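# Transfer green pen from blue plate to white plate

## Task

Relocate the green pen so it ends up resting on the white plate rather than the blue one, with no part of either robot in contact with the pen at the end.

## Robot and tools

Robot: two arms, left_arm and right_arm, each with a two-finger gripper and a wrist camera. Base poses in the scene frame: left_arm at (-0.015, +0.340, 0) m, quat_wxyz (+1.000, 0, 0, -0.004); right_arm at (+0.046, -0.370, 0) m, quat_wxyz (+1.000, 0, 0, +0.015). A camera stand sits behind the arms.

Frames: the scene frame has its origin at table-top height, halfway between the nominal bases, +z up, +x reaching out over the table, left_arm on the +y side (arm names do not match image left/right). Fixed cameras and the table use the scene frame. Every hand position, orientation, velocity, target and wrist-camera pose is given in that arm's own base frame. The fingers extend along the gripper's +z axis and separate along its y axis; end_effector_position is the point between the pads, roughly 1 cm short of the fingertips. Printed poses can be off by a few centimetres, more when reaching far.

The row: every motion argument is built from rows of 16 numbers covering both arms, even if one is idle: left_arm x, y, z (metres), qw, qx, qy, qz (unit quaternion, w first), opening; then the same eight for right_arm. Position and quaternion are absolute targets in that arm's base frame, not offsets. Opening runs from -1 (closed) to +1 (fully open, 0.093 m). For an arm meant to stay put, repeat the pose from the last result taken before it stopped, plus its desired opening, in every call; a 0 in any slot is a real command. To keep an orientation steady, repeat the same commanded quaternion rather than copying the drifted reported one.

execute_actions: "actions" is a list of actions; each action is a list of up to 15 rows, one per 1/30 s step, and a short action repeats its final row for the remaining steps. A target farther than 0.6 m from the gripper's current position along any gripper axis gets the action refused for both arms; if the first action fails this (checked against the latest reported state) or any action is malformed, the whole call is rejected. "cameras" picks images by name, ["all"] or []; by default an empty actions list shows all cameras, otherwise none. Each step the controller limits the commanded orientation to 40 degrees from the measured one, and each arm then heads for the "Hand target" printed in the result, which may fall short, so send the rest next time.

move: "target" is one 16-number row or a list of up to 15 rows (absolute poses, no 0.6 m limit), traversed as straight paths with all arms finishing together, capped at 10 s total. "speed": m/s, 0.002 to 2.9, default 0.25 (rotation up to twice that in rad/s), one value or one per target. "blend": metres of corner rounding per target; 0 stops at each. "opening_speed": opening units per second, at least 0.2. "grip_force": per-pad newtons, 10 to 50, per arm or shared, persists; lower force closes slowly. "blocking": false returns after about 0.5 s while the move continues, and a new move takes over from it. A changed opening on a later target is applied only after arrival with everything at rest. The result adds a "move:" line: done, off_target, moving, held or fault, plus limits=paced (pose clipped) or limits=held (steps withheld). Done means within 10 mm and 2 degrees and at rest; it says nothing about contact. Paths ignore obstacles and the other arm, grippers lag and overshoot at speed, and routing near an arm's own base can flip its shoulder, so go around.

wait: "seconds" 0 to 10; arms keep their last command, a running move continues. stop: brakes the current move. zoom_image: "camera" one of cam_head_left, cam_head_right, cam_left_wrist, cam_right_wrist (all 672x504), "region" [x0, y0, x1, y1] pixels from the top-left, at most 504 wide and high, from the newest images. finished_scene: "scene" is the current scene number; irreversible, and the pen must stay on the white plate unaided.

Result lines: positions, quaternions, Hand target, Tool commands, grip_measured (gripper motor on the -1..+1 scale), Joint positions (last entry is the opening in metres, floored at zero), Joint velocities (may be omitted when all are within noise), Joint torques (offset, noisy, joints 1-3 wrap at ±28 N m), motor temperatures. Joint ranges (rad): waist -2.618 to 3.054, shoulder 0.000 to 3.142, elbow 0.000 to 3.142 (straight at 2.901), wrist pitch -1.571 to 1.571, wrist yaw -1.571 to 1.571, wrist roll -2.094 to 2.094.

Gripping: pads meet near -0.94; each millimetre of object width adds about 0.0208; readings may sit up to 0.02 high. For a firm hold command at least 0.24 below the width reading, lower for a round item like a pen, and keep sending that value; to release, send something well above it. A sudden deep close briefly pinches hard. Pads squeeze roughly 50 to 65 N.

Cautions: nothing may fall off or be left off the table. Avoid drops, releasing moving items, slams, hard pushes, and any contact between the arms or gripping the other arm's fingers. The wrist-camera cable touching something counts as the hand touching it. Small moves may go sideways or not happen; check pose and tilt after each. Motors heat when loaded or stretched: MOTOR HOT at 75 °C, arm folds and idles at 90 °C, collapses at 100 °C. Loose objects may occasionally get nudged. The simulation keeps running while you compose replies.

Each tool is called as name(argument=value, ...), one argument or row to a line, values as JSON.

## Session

execute_actions(
  actions=[],
)

Scene clock: 0.00 s.
left_arm: end_effector_position=(+0.3444, -0.1940, +0.1429) grip_measured=+1.000 end_effector_quat_wxyz=(+0.410, +0.246, +0.846, -0.237) | right_arm: end_effector_position=(+0.3587, +0.1550, +0.1245) grip_measured=+1.000 end_effector_quat_wxyz=(+0.350, -0.104, +0.882, +0.298)
Joint positions: left_arm=[-0.358 1.38 0.763 -0.016 0.371 0.019 0.093] | right_arm=[0.202 1.439 0.77 -0.046 -0.495 0.195 0.093]
Joint velocities: within noise
Joint torques (N m): no reading
Motor temperatures (°C): left_arm=[26 28 28 29 26 28 26] | right_arm=[27 28 25 26 26 27 27]
Heat: left arm: 29 °C; right arm: 28 °C.
Hand target: left_arm +0.3457, -0.1944, +0.1474; +0.414, +0.246, +0.844, -0.237 | right_arm +0.3605, +0.1553, +0.1296; +0.356, -0.106, +0.879, +0.298
Tool commands: left_gripper/opening=+1.0 right_gripper/opening=+1.0

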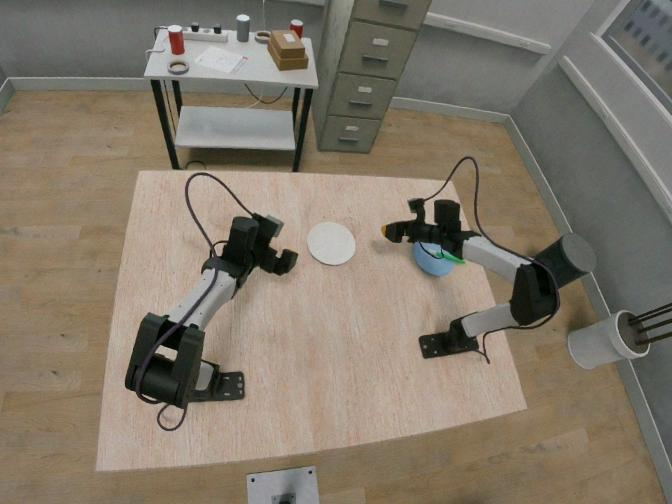

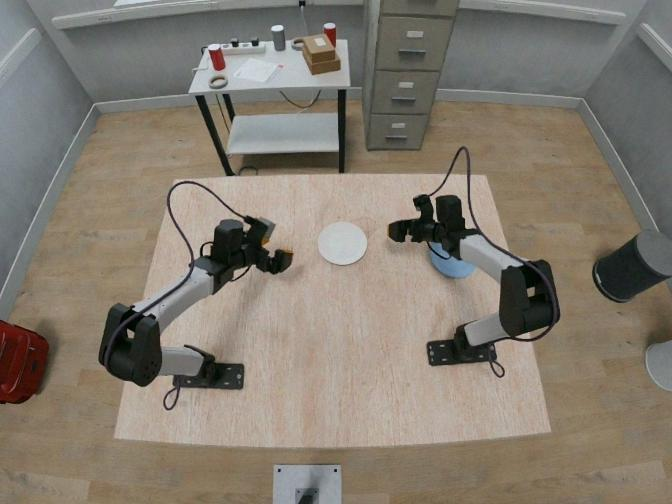

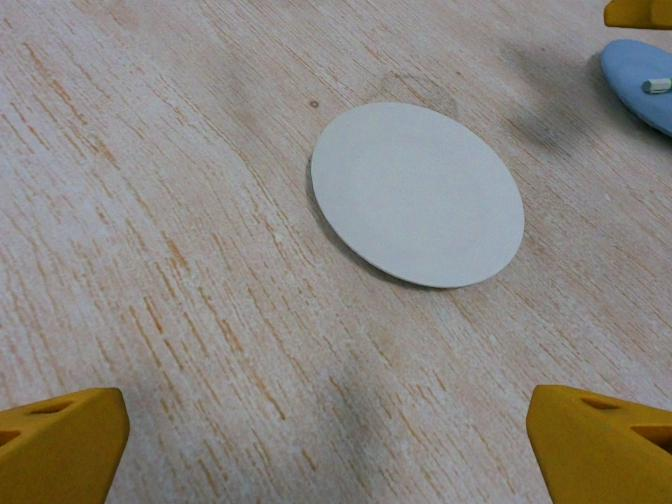

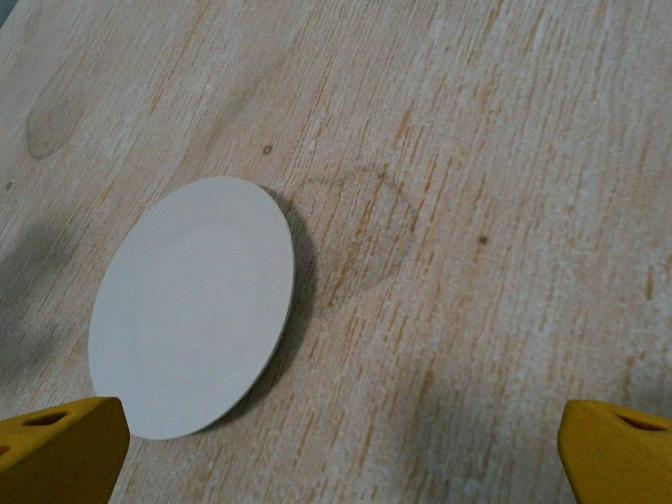

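move(
  target=[0.3457,-0.1944,0.1474,0.414,0.246,0.844,-0.237,1,0.24,0.0,0.2,0.04,0,0.999,0,1],
  cameras=["cam_right_wrist","cam_head_right","cam_head_left"],
)

Scene clock: 9.73 s.
left_arm: end_effector_position=(+0.3444, -0.1940, +0.1429) grip_measured=+1.000 end_effector_quat_wxyz=(+0.410, +0.246, +0.846, -0.237) | right_arm: end_effector_position=(+0.2374, +0.0060, +0.1951) grip_measured=+1.000 end_effector_quat_wxyz=(+0.040, +0.002, +0.999, +0.013)
Joint positions: left_arm=[-0.358 1.38 0.763 -0.016 0.371 0.019 0.093] | right_arm=[0.007 1.394 1.408 -1.503 -0.026 0.011 0.093]
Joint torques (N m): left_arm=[-0.09 -5.09 8.85 2.28 0.16 0.03] | right_arm=[-0.18 -3.51 8.21 0.33 0.08 -0.03]
Heat: left arm: 32 °C; right arm: 29 °C.
Hand target: left_arm +0.3457, -0.1944, +0.1474; +0.414, +0.246, +0.844, -0.237 | right_arm +0.2388, +0.0020, +0.2013; +0.042, -0.001, +0.999, +0.005
Off the commanded pose: left_arm 0.005 m, 1 deg | right_arm 0.008 m, 2 deg.
move: done
Images, in order (width x height): cam_head_left 672x504, cam_head_right 672x504, cam_right_wrist 672x504.

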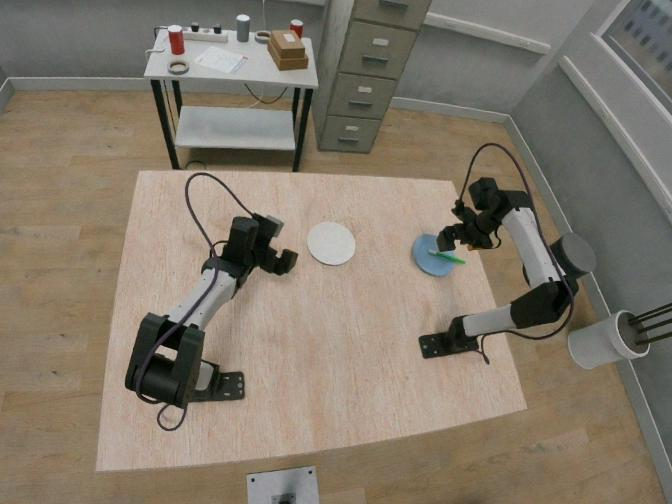

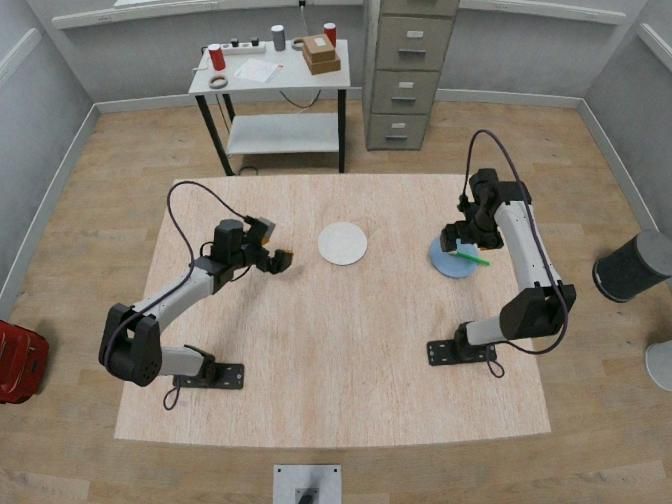

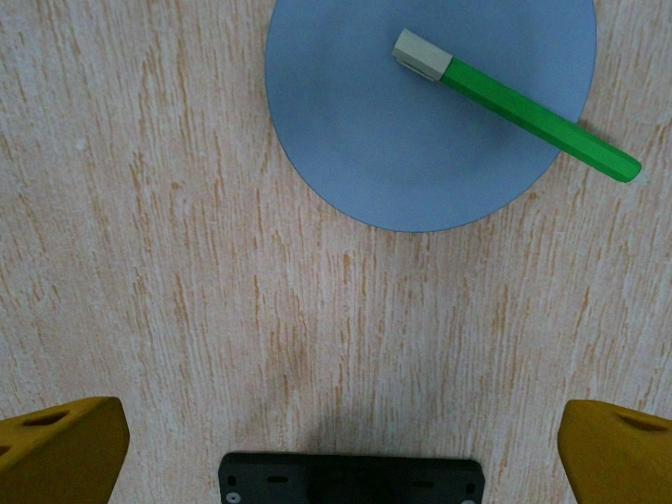

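move(
  target=[0.3457,-0.1944,0.1474,0.414,0.246,0.844,-0.237,1,0.335,-0.056,0.085,0.0,-0.519,0.855,0,0.5],
  cameras=["cam_right_wrist"],
)

Scene clock: 21.20 s.
left_arm: end_effector_position=(+0.3444, -0.1940, +0.1429) grip_measured=+1.000 end_effector_quat_wxyz=(+0.410, +0.246, +0.846, -0.237) | right_arm: end_effector_position=(+0.3220, -0.0511, +0.0810) grip_measured=+0.502 end_effector_quat_wxyz=(-0.015, -0.516, +0.856, +0.013)
Joint positions: left_arm=[-0.358 1.38 0.763 -0.016 0.371 0.019 0.093] | right_arm=[-0.158 1.829 1.408 -1.189 -0.001 -1.244 0.069]
Joint torques (N m): left_arm=[-0.09 -5.09 8.84 2.28 0.16 0.03] | right_arm=[-0.31 -7.41 7.87 0.44 -0.01 -0.05]
Motor temperatures (°C): left_arm=[26 30 31 35 26 28 26] | right_arm=[27 30 29 27 26 27 27]
Heat: left arm: 35 °C; right arm: 30 °C.
Hand target: left_arm +0.3457, -0.1944, +0.1474; +0.414, +0.246, +0.844, -0.237 | right_arm +0.3347, -0.0575, +0.0854; -0.003, -0.519, +0.855, -0.005
Off the commanded pose: left_arm 0.005 m, 1 deg | right_arm 0.014 m, 2 deg.
move: off_target (right_arm)
Images, in order (width x height): cam_right_wrist 672x504.

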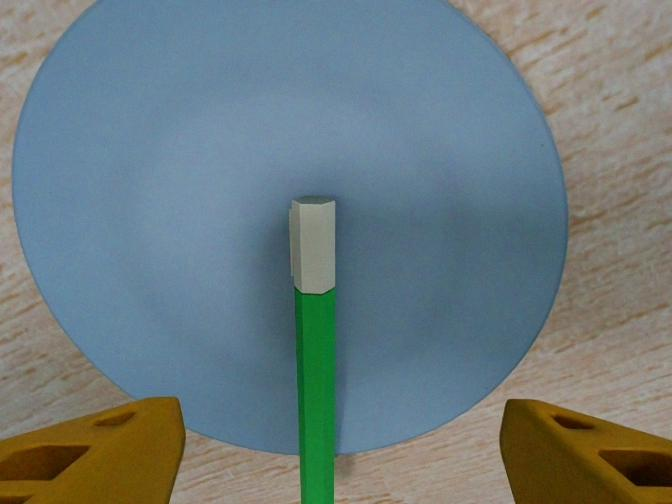

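move(
  target=[
    [0.3457,-0.1944,0.1474,0.414,0.246,0.844,-0.237,1,0.328,-0.038,0.055,0.005,-0.519,0.855,0,0.5],
    [0.3457,-0.1944,0.1474,0.414,0.246,0.844,-0.237,1,0.325,-0.036,0.035,0.005,-0.519,0.855,0,0.5],
  ],
  cameras=["cam_right_wrist"],
  speed=0.12,
)

Scene clock: 28.77 s.
left_arm: end_effector_position=(+0.3444, -0.1940, +0.1429) grip_measured=+1.000 end_effector_quat_wxyz=(+0.410, +0.246, +0.846, -0.237) | right_arm: end_effector_position=(+0.3255, -0.0385, +0.0420) grip_measured=+0.502 end_effector_quat_wxyz=(+0.005, -0.521, +0.854, -0.003)
Joint positions: left_arm=[-0.358 1.38 0.763 -0.016 0.371 0.019 0.093] | right_arm=[-0.119 1.829 1.248 -0.978 -0.001 -1.214 0.069]
Joint torques (N m): left_arm=[-0.09 -5.08 8.85 2.28 0.16 0.03] | right_arm=[0.58 -7.43 3.73 0.61 -0.21 0.2]
Heat: left arm: 36 °C; right arm: 30 °C.
Hand target: left_arm +0.3457, -0.1944, +0.1474; +0.414, +0.246, +0.844, -0.237 | right_arm +0.3249, -0.0361, +0.0351; +0.005, -0.518, +0.855, +0.000
Off the commanded pose: left_arm 0.005 m, 1 deg | right_arm 0.007 m, 0 deg.
move: done
Images, in order (width x height): cam_right_wrist 672x504.

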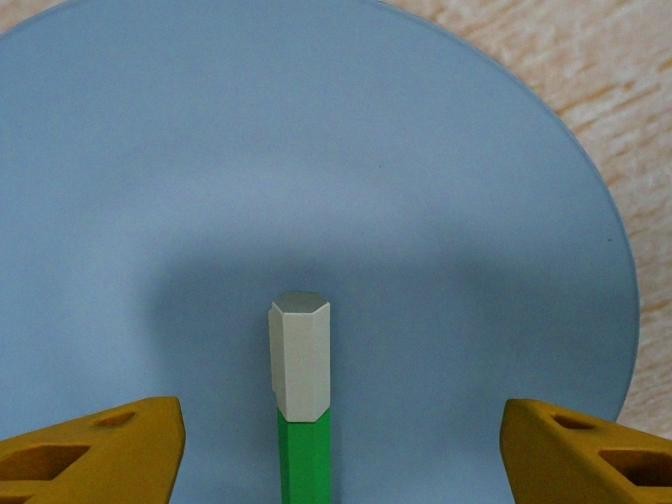

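Same spot; shift left 7 mm, lower, close.

move(
  target=[
    [0.3457,-0.1944,0.1474,0.414,0.246,0.844,-0.237,1,0.318,-0.037,0.029,0.005,-0.519,0.855,0,0.5],
    [0.3457,-0.1944,0.1474,0.414,0.246,0.844,-0.237,1,0.318,-0.037,0.029,0.005,-0.519,0.855,0,-1],
  ],
  cameras=["cam_right_wrist"],
  speed=0.1,
  opening_speed=1,
)

Scene clock: 36.77 s.
left_arm: end_effector_position=(+0.3444, -0.1940, +0.1429) grip_measured=+1.000 end_effector_quat_wxyz=(+0.410, +0.246, +0.846, -0.237) | right_arm: end_effector_position=(+0.3180, -0.0376, +0.0315) grip_measured=-0.871 end_effector_quat_wxyz=(-0.001, -0.521, +0.854, +0.002)
Joint positions: left_arm=[-0.358 1.38 0.763 -0.016 0.371 0.019 0.093] | right_arm=[-0.119 1.829 1.204 -0.949 -0.001 -1.214 0.003]
Joint torques (N m): left_arm=[-0.09 -5.09 8.87 2.28 0.16 0.03] | right_arm=[0.18 -8.76 3.56 0.57 -0.2 0.13]
Heat: left arm: 37 °C; right arm: 31 °C.
Hand target: left_arm +0.3457, -0.1944, +0.1474; +0.414, +0.246, +0.844, -0.237 | right_arm +0.3177, -0.0370, +0.0290; +0.004, -0.519, +0.855, +0.001
Off the commanded pose: left_arm 0.005 m, 1 deg | right_arm 0.003 m, 1 deg.
move: done
Images, in order (width x height): cam_right_wrist 672x504.

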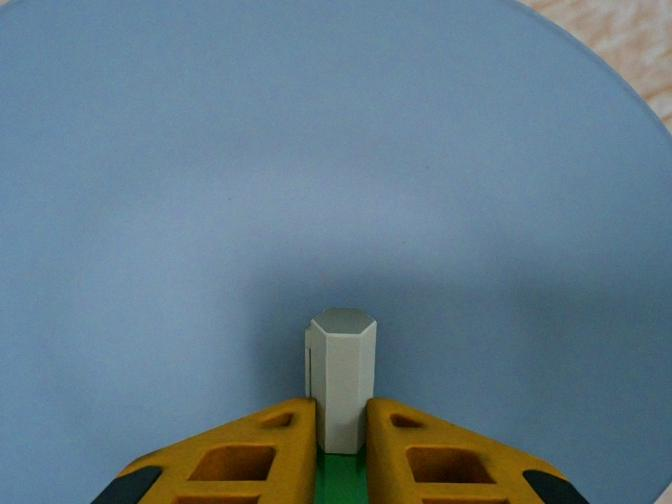

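move(
  target=[
    [0.3457,-0.1944,0.1474,0.414,0.246,0.844,-0.237,1,0.31,-0.03,0.13,0.0,-0.519,0.855,0,-1],
    [0.31,-0.08,0.15,0.414,0.246,0.844,-0.237,1,0.355,0.29,0.13,0.0,-0.519,0.855,0,-1],
  ],
  cameras=["cam_right_wrist","cam_head_right"],
  blend=0.04,
)

Scene clock: 48.90 s.
left_arm: end_effector_position=(+0.3218, -0.0790, +0.1577) grip_measured=+1.000 end_effector_quat_wxyz=(+0.429, +0.244, +0.840, -0.227) | right_arm: end_effector_position=(+0.3527, +0.2911, +0.1273) grip_measured=-0.882 end_effector_quat_wxyz=(+0.019, -0.530, +0.848, +0.003)
Joint positions: left_arm=[0.093 1.189 0.706 -0.28 0.699 0.349 0.093] | right_arm=[0.689 2.348 2.379 -1.564 -0.001 -0.427 0.003]
Joint torques (N m): left_arm=[0.58 -4.37 6.5 1.57 0.64 0.24] | right_arm=[-0.2 -11.41 8.08 0.2 -0.03 0.19]
Heat: left arm: 37 °C; right arm: 32 °C.
Hand target: left_arm +0.3103, -0.0808, +0.1503; +0.414, +0.245, +0.844, -0.239 | right_arm +0.3557, +0.2889, +0.1296; +0.019, -0.523, +0.852, -0.001
Off the commanded pose: left_arm 0.014 m, 2 deg | right_arm 0.004 m, 3 deg.
joint sent to its limit (right arm) — joint 4 (wrist pitch), lower limit. The joint targets still meet the commanded pose.
move: off_target (left_arm, right_arm)
Images, in order (width x height): cam_head_right 672x504, cam_right_wrist 672x504.

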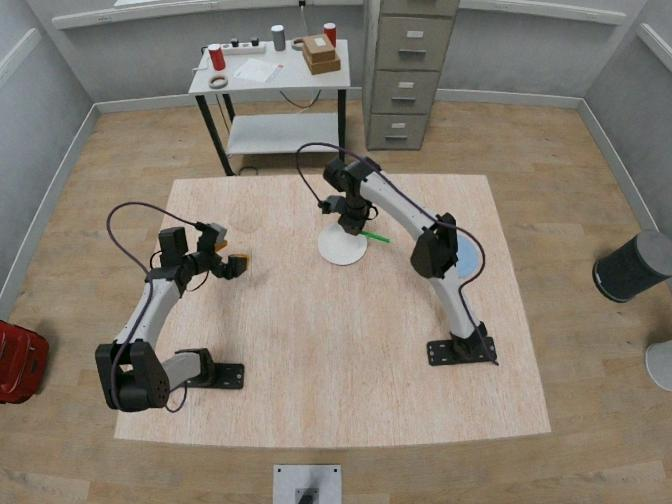

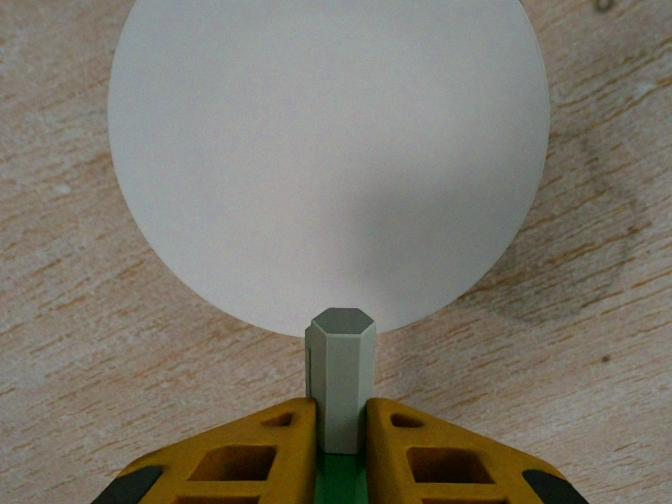

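move(
  target=[
    [0.3103,-0.0808,0.1503,0.414,0.246,0.844,-0.237,1,0.375,0.34,0.065,0.0,-0.519,0.855,0,-1],
    [0.3103,-0.0808,0.1503,0.414,0.246,0.844,-0.237,1,0.375,0.34,0.045,0.0,-0.519,0.855,0,-1],
  ],
  cameras=["cam_right_wrist","cam_head_right"],
  speed=[0.2,0.08],
)

Scene clock: 58.80 s.
left_arm: end_effector_position=(+0.3218, -0.0790, +0.1577) grip_measured=+1.000 end_effector_quat_wxyz=(+0.429, +0.244, +0.840, -0.227) | right_arm: end_effector_position=(+0.3739, +0.3395, +0.0431) grip_measured=-0.882 end_effector_quat_wxyz=(+0.002, -0.524, +0.852, +0.001)
Joint positions: left_arm=[0.093 1.189 0.706 -0.28 0.699 0.349 0.093] | right_arm=[0.737 2.704 2.705 -1.568 -0.001 -0.366 0.003]
Joint torques (N m): left_arm=[0.31 -4.37 6.56 1.59 0.57 0.22] | right_arm=[0.2 -13.34 8.06 0.15 -0.09 0.19]
Motor temperatures (°C): left_arm=[26 31 33 36 26 28 26] | right_arm=[27 36 29 27 26 27 28]
Heat: left arm: 36 °C; right arm: 36 °C.
Hand target: left_arm +0.3109, -0.0810, +0.1504; +0.414, +0.246, +0.844, -0.237 | right_arm +0.3749, +0.3399, +0.0449; +0.004, -0.519, +0.855, +0.001
Off the commanded pose: left_arm 0.014 m, 2 deg | right_arm 0.002 m, 1 deg.
joint sent to its limit (right arm) — joint 4 (wrist pitch), lower limit. The joint targets still meet the commanded pose.
move: off_target (left_arm)
Images, in order (width x height): cam_head_right 672x504, cam_right_wrist 672x504.

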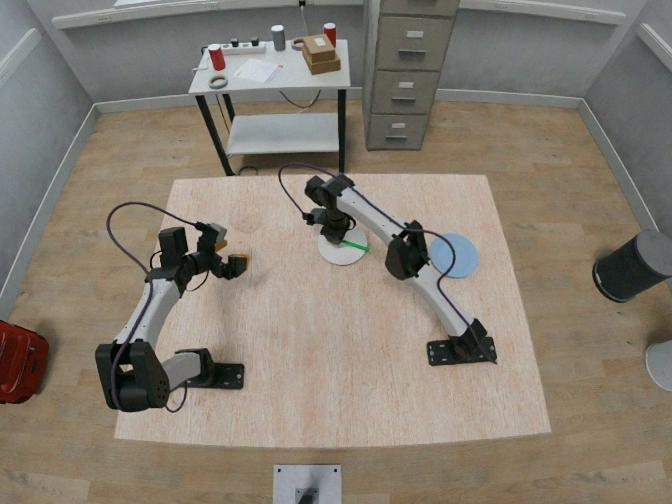

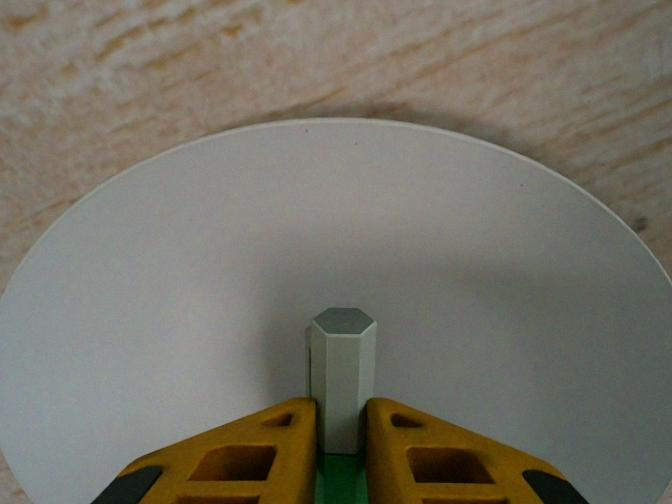

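move(
  target=[
    [0.3103,-0.0808,0.1503,0.414,0.246,0.844,-0.237,1,0.381,0.351,0.043,0.0,-0.519,0.855,0,-1],
    [0.3103,-0.0808,0.1503,0.414,0.246,0.844,-0.237,1,0.381,0.351,0.03,0.0,-0.519,0.855,0,-1],
  ],
  cameras=["cam_right_wrist","cam_head_right"],
  speed=[0.1,0.05],
)

Scene clock: 64.00 s.
left_arm: end_effector_position=(+0.3218, -0.0790, +0.1577) grip_measured=+1.000 end_effector_quat_wxyz=(+0.429, +0.244, +0.840, -0.227) | right_arm: end_effector_position=(+0.3825, +0.3494, +0.0361) grip_measured=-0.882 end_effector_quat_wxyz=(+0.019, -0.521, +0.853, +0.004)
Joint positions: left_arm=[0.093 1.189 0.706 -0.28 0.699 0.349 0.093] | right_arm=[0.74 2.772 2.81 -1.571 -0.001 -0.357 0.003]
Joint torques (N m): left_arm=[0.31 -4.37 6.57 1.59 0.58 0.22] | right_arm=[0.58 -12.38 7.66 0.29 -0.1 0.19]
Heat: left arm: 36 °C; right arm: 37 °C.
Hand target: left_arm +0.3108, -0.0810, +0.1504; +0.414, +0.246, +0.844, -0.237 | right_arm +0.3806, +0.3506, +0.0298; +0.013, -0.519, +0.855, +0.003
Off the commanded pose: left_arm 0.014 m, 2 deg | right_arm 0.006 m, 2 deg.
joint sent to its limit (right arm) — joint 4 (wrist pitch), lower limit. The joint targets still meet the commanded pose.
move: off_target (left_arm)
Images, in order (width x height): cam_head_right 672x504, cam_right_wrist 672x504.

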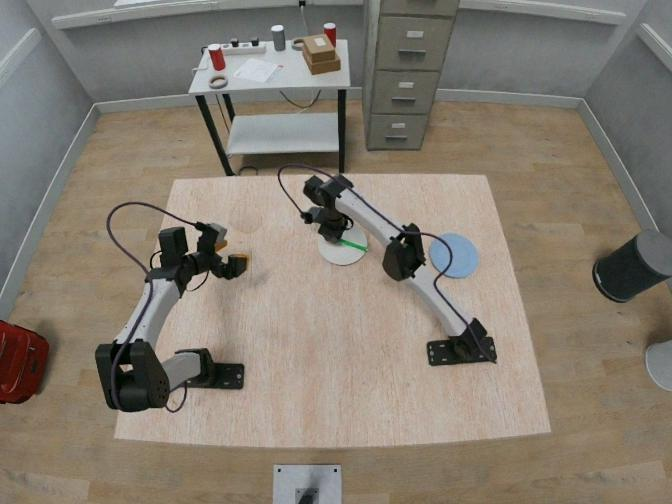

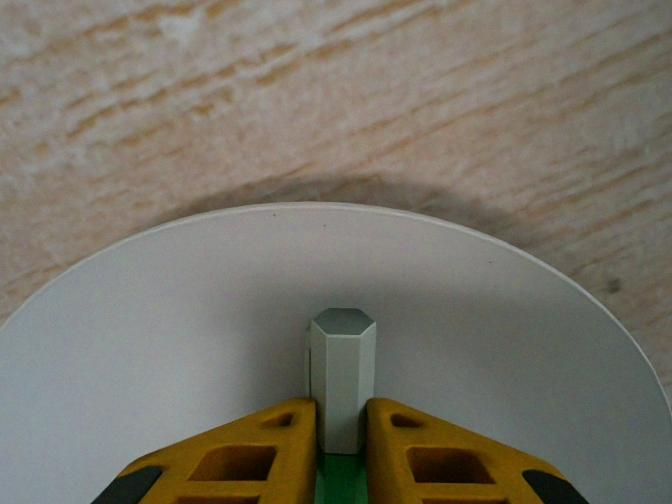

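move(
  target=[
    [0.3103,-0.0808,0.1503,0.414,0.246,0.844,-0.237,1,0.381,0.351,0.03,0.0,-0.519,0.855,0,-0.3],
    [0.3103,-0.0808,0.1503,0.414,0.246,0.844,-0.237,1,0.37,0.345,0.12,0.0,-0.519,0.855,0,-0.3],
  ],
  cameras=["cam_right_wrist","cam_head_right"],
  speed=0.12,
  opening_speed=0.6,
)

Scene clock: 71.23 s.
left_arm: end_effector_position=(+0.3218, -0.0790, +0.1577) grip_measured=+1.000 end_effector_quat_wxyz=(+0.429, +0.244, +0.840, -0.227) | right_arm: end_effector_position=(+0.3759, +0.3474, +0.1087) grip_measured=-0.302 end_effector_quat_wxyz=(+0.070, -0.520, +0.851, +0.015)
Joint positions: left_arm=[0.093 1.189 0.706 -0.28 0.699 0.349 0.093] | right_arm=[0.746 2.579 2.722 -1.571 -0.001 -0.352 0.031]
Joint torques (N m): left_arm=[0.31 -4.37 6.56 1.59 0.57 0.22] | right_arm=[0.58 -17.28 3.75 0.58 -0.09 0.21]
Heat: left arm: 36 °C; right arm: 39 °C.
Hand target: left_arm +0.3108, -0.0810, +0.1504; +0.414, +0.246, +0.844, -0.237 | right_arm +0.3701, +0.3448, +0.1193; +0.070, -0.518, +0.853, +0.014
Off the commanded pose: left_arm 0.014 m, 2 deg | right_arm 0.013 m, 8 deg.
joint sent to its limit (right arm) — joint 4 (wrist pitch), lower limit. The joint targets are off in orientation, not in position.
move: off_target (left_arm, right_arm)
Images, in order (width x height): cam_head_right 672x504, cam_right_wrist 672x504.

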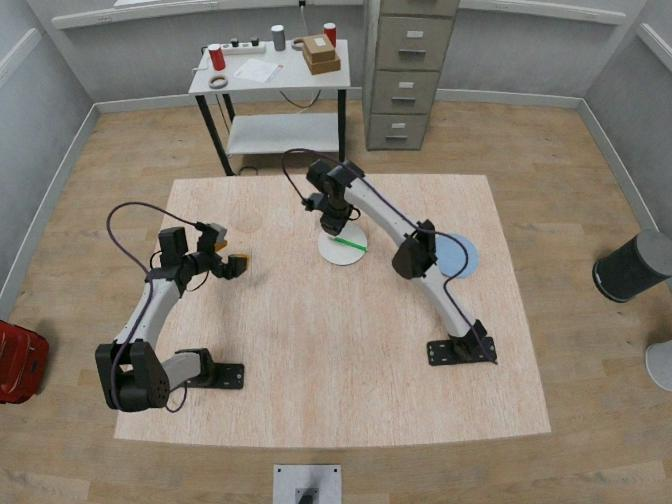

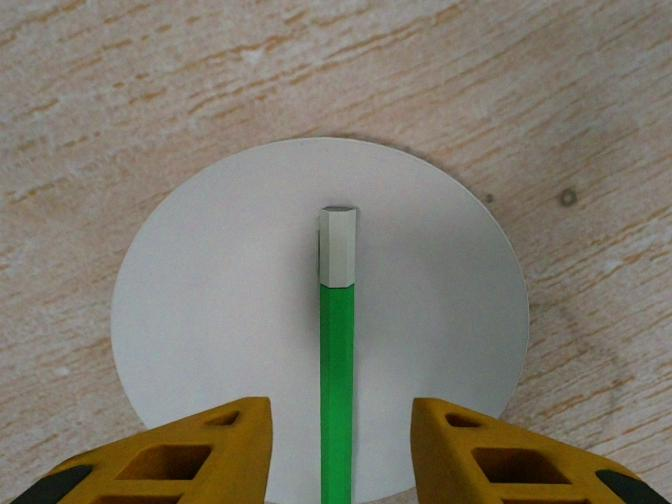

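Pen is on the plate, tip near the rim but well supported.

finished_scene(
  scene=2,
)

The scene is finished: the task was done.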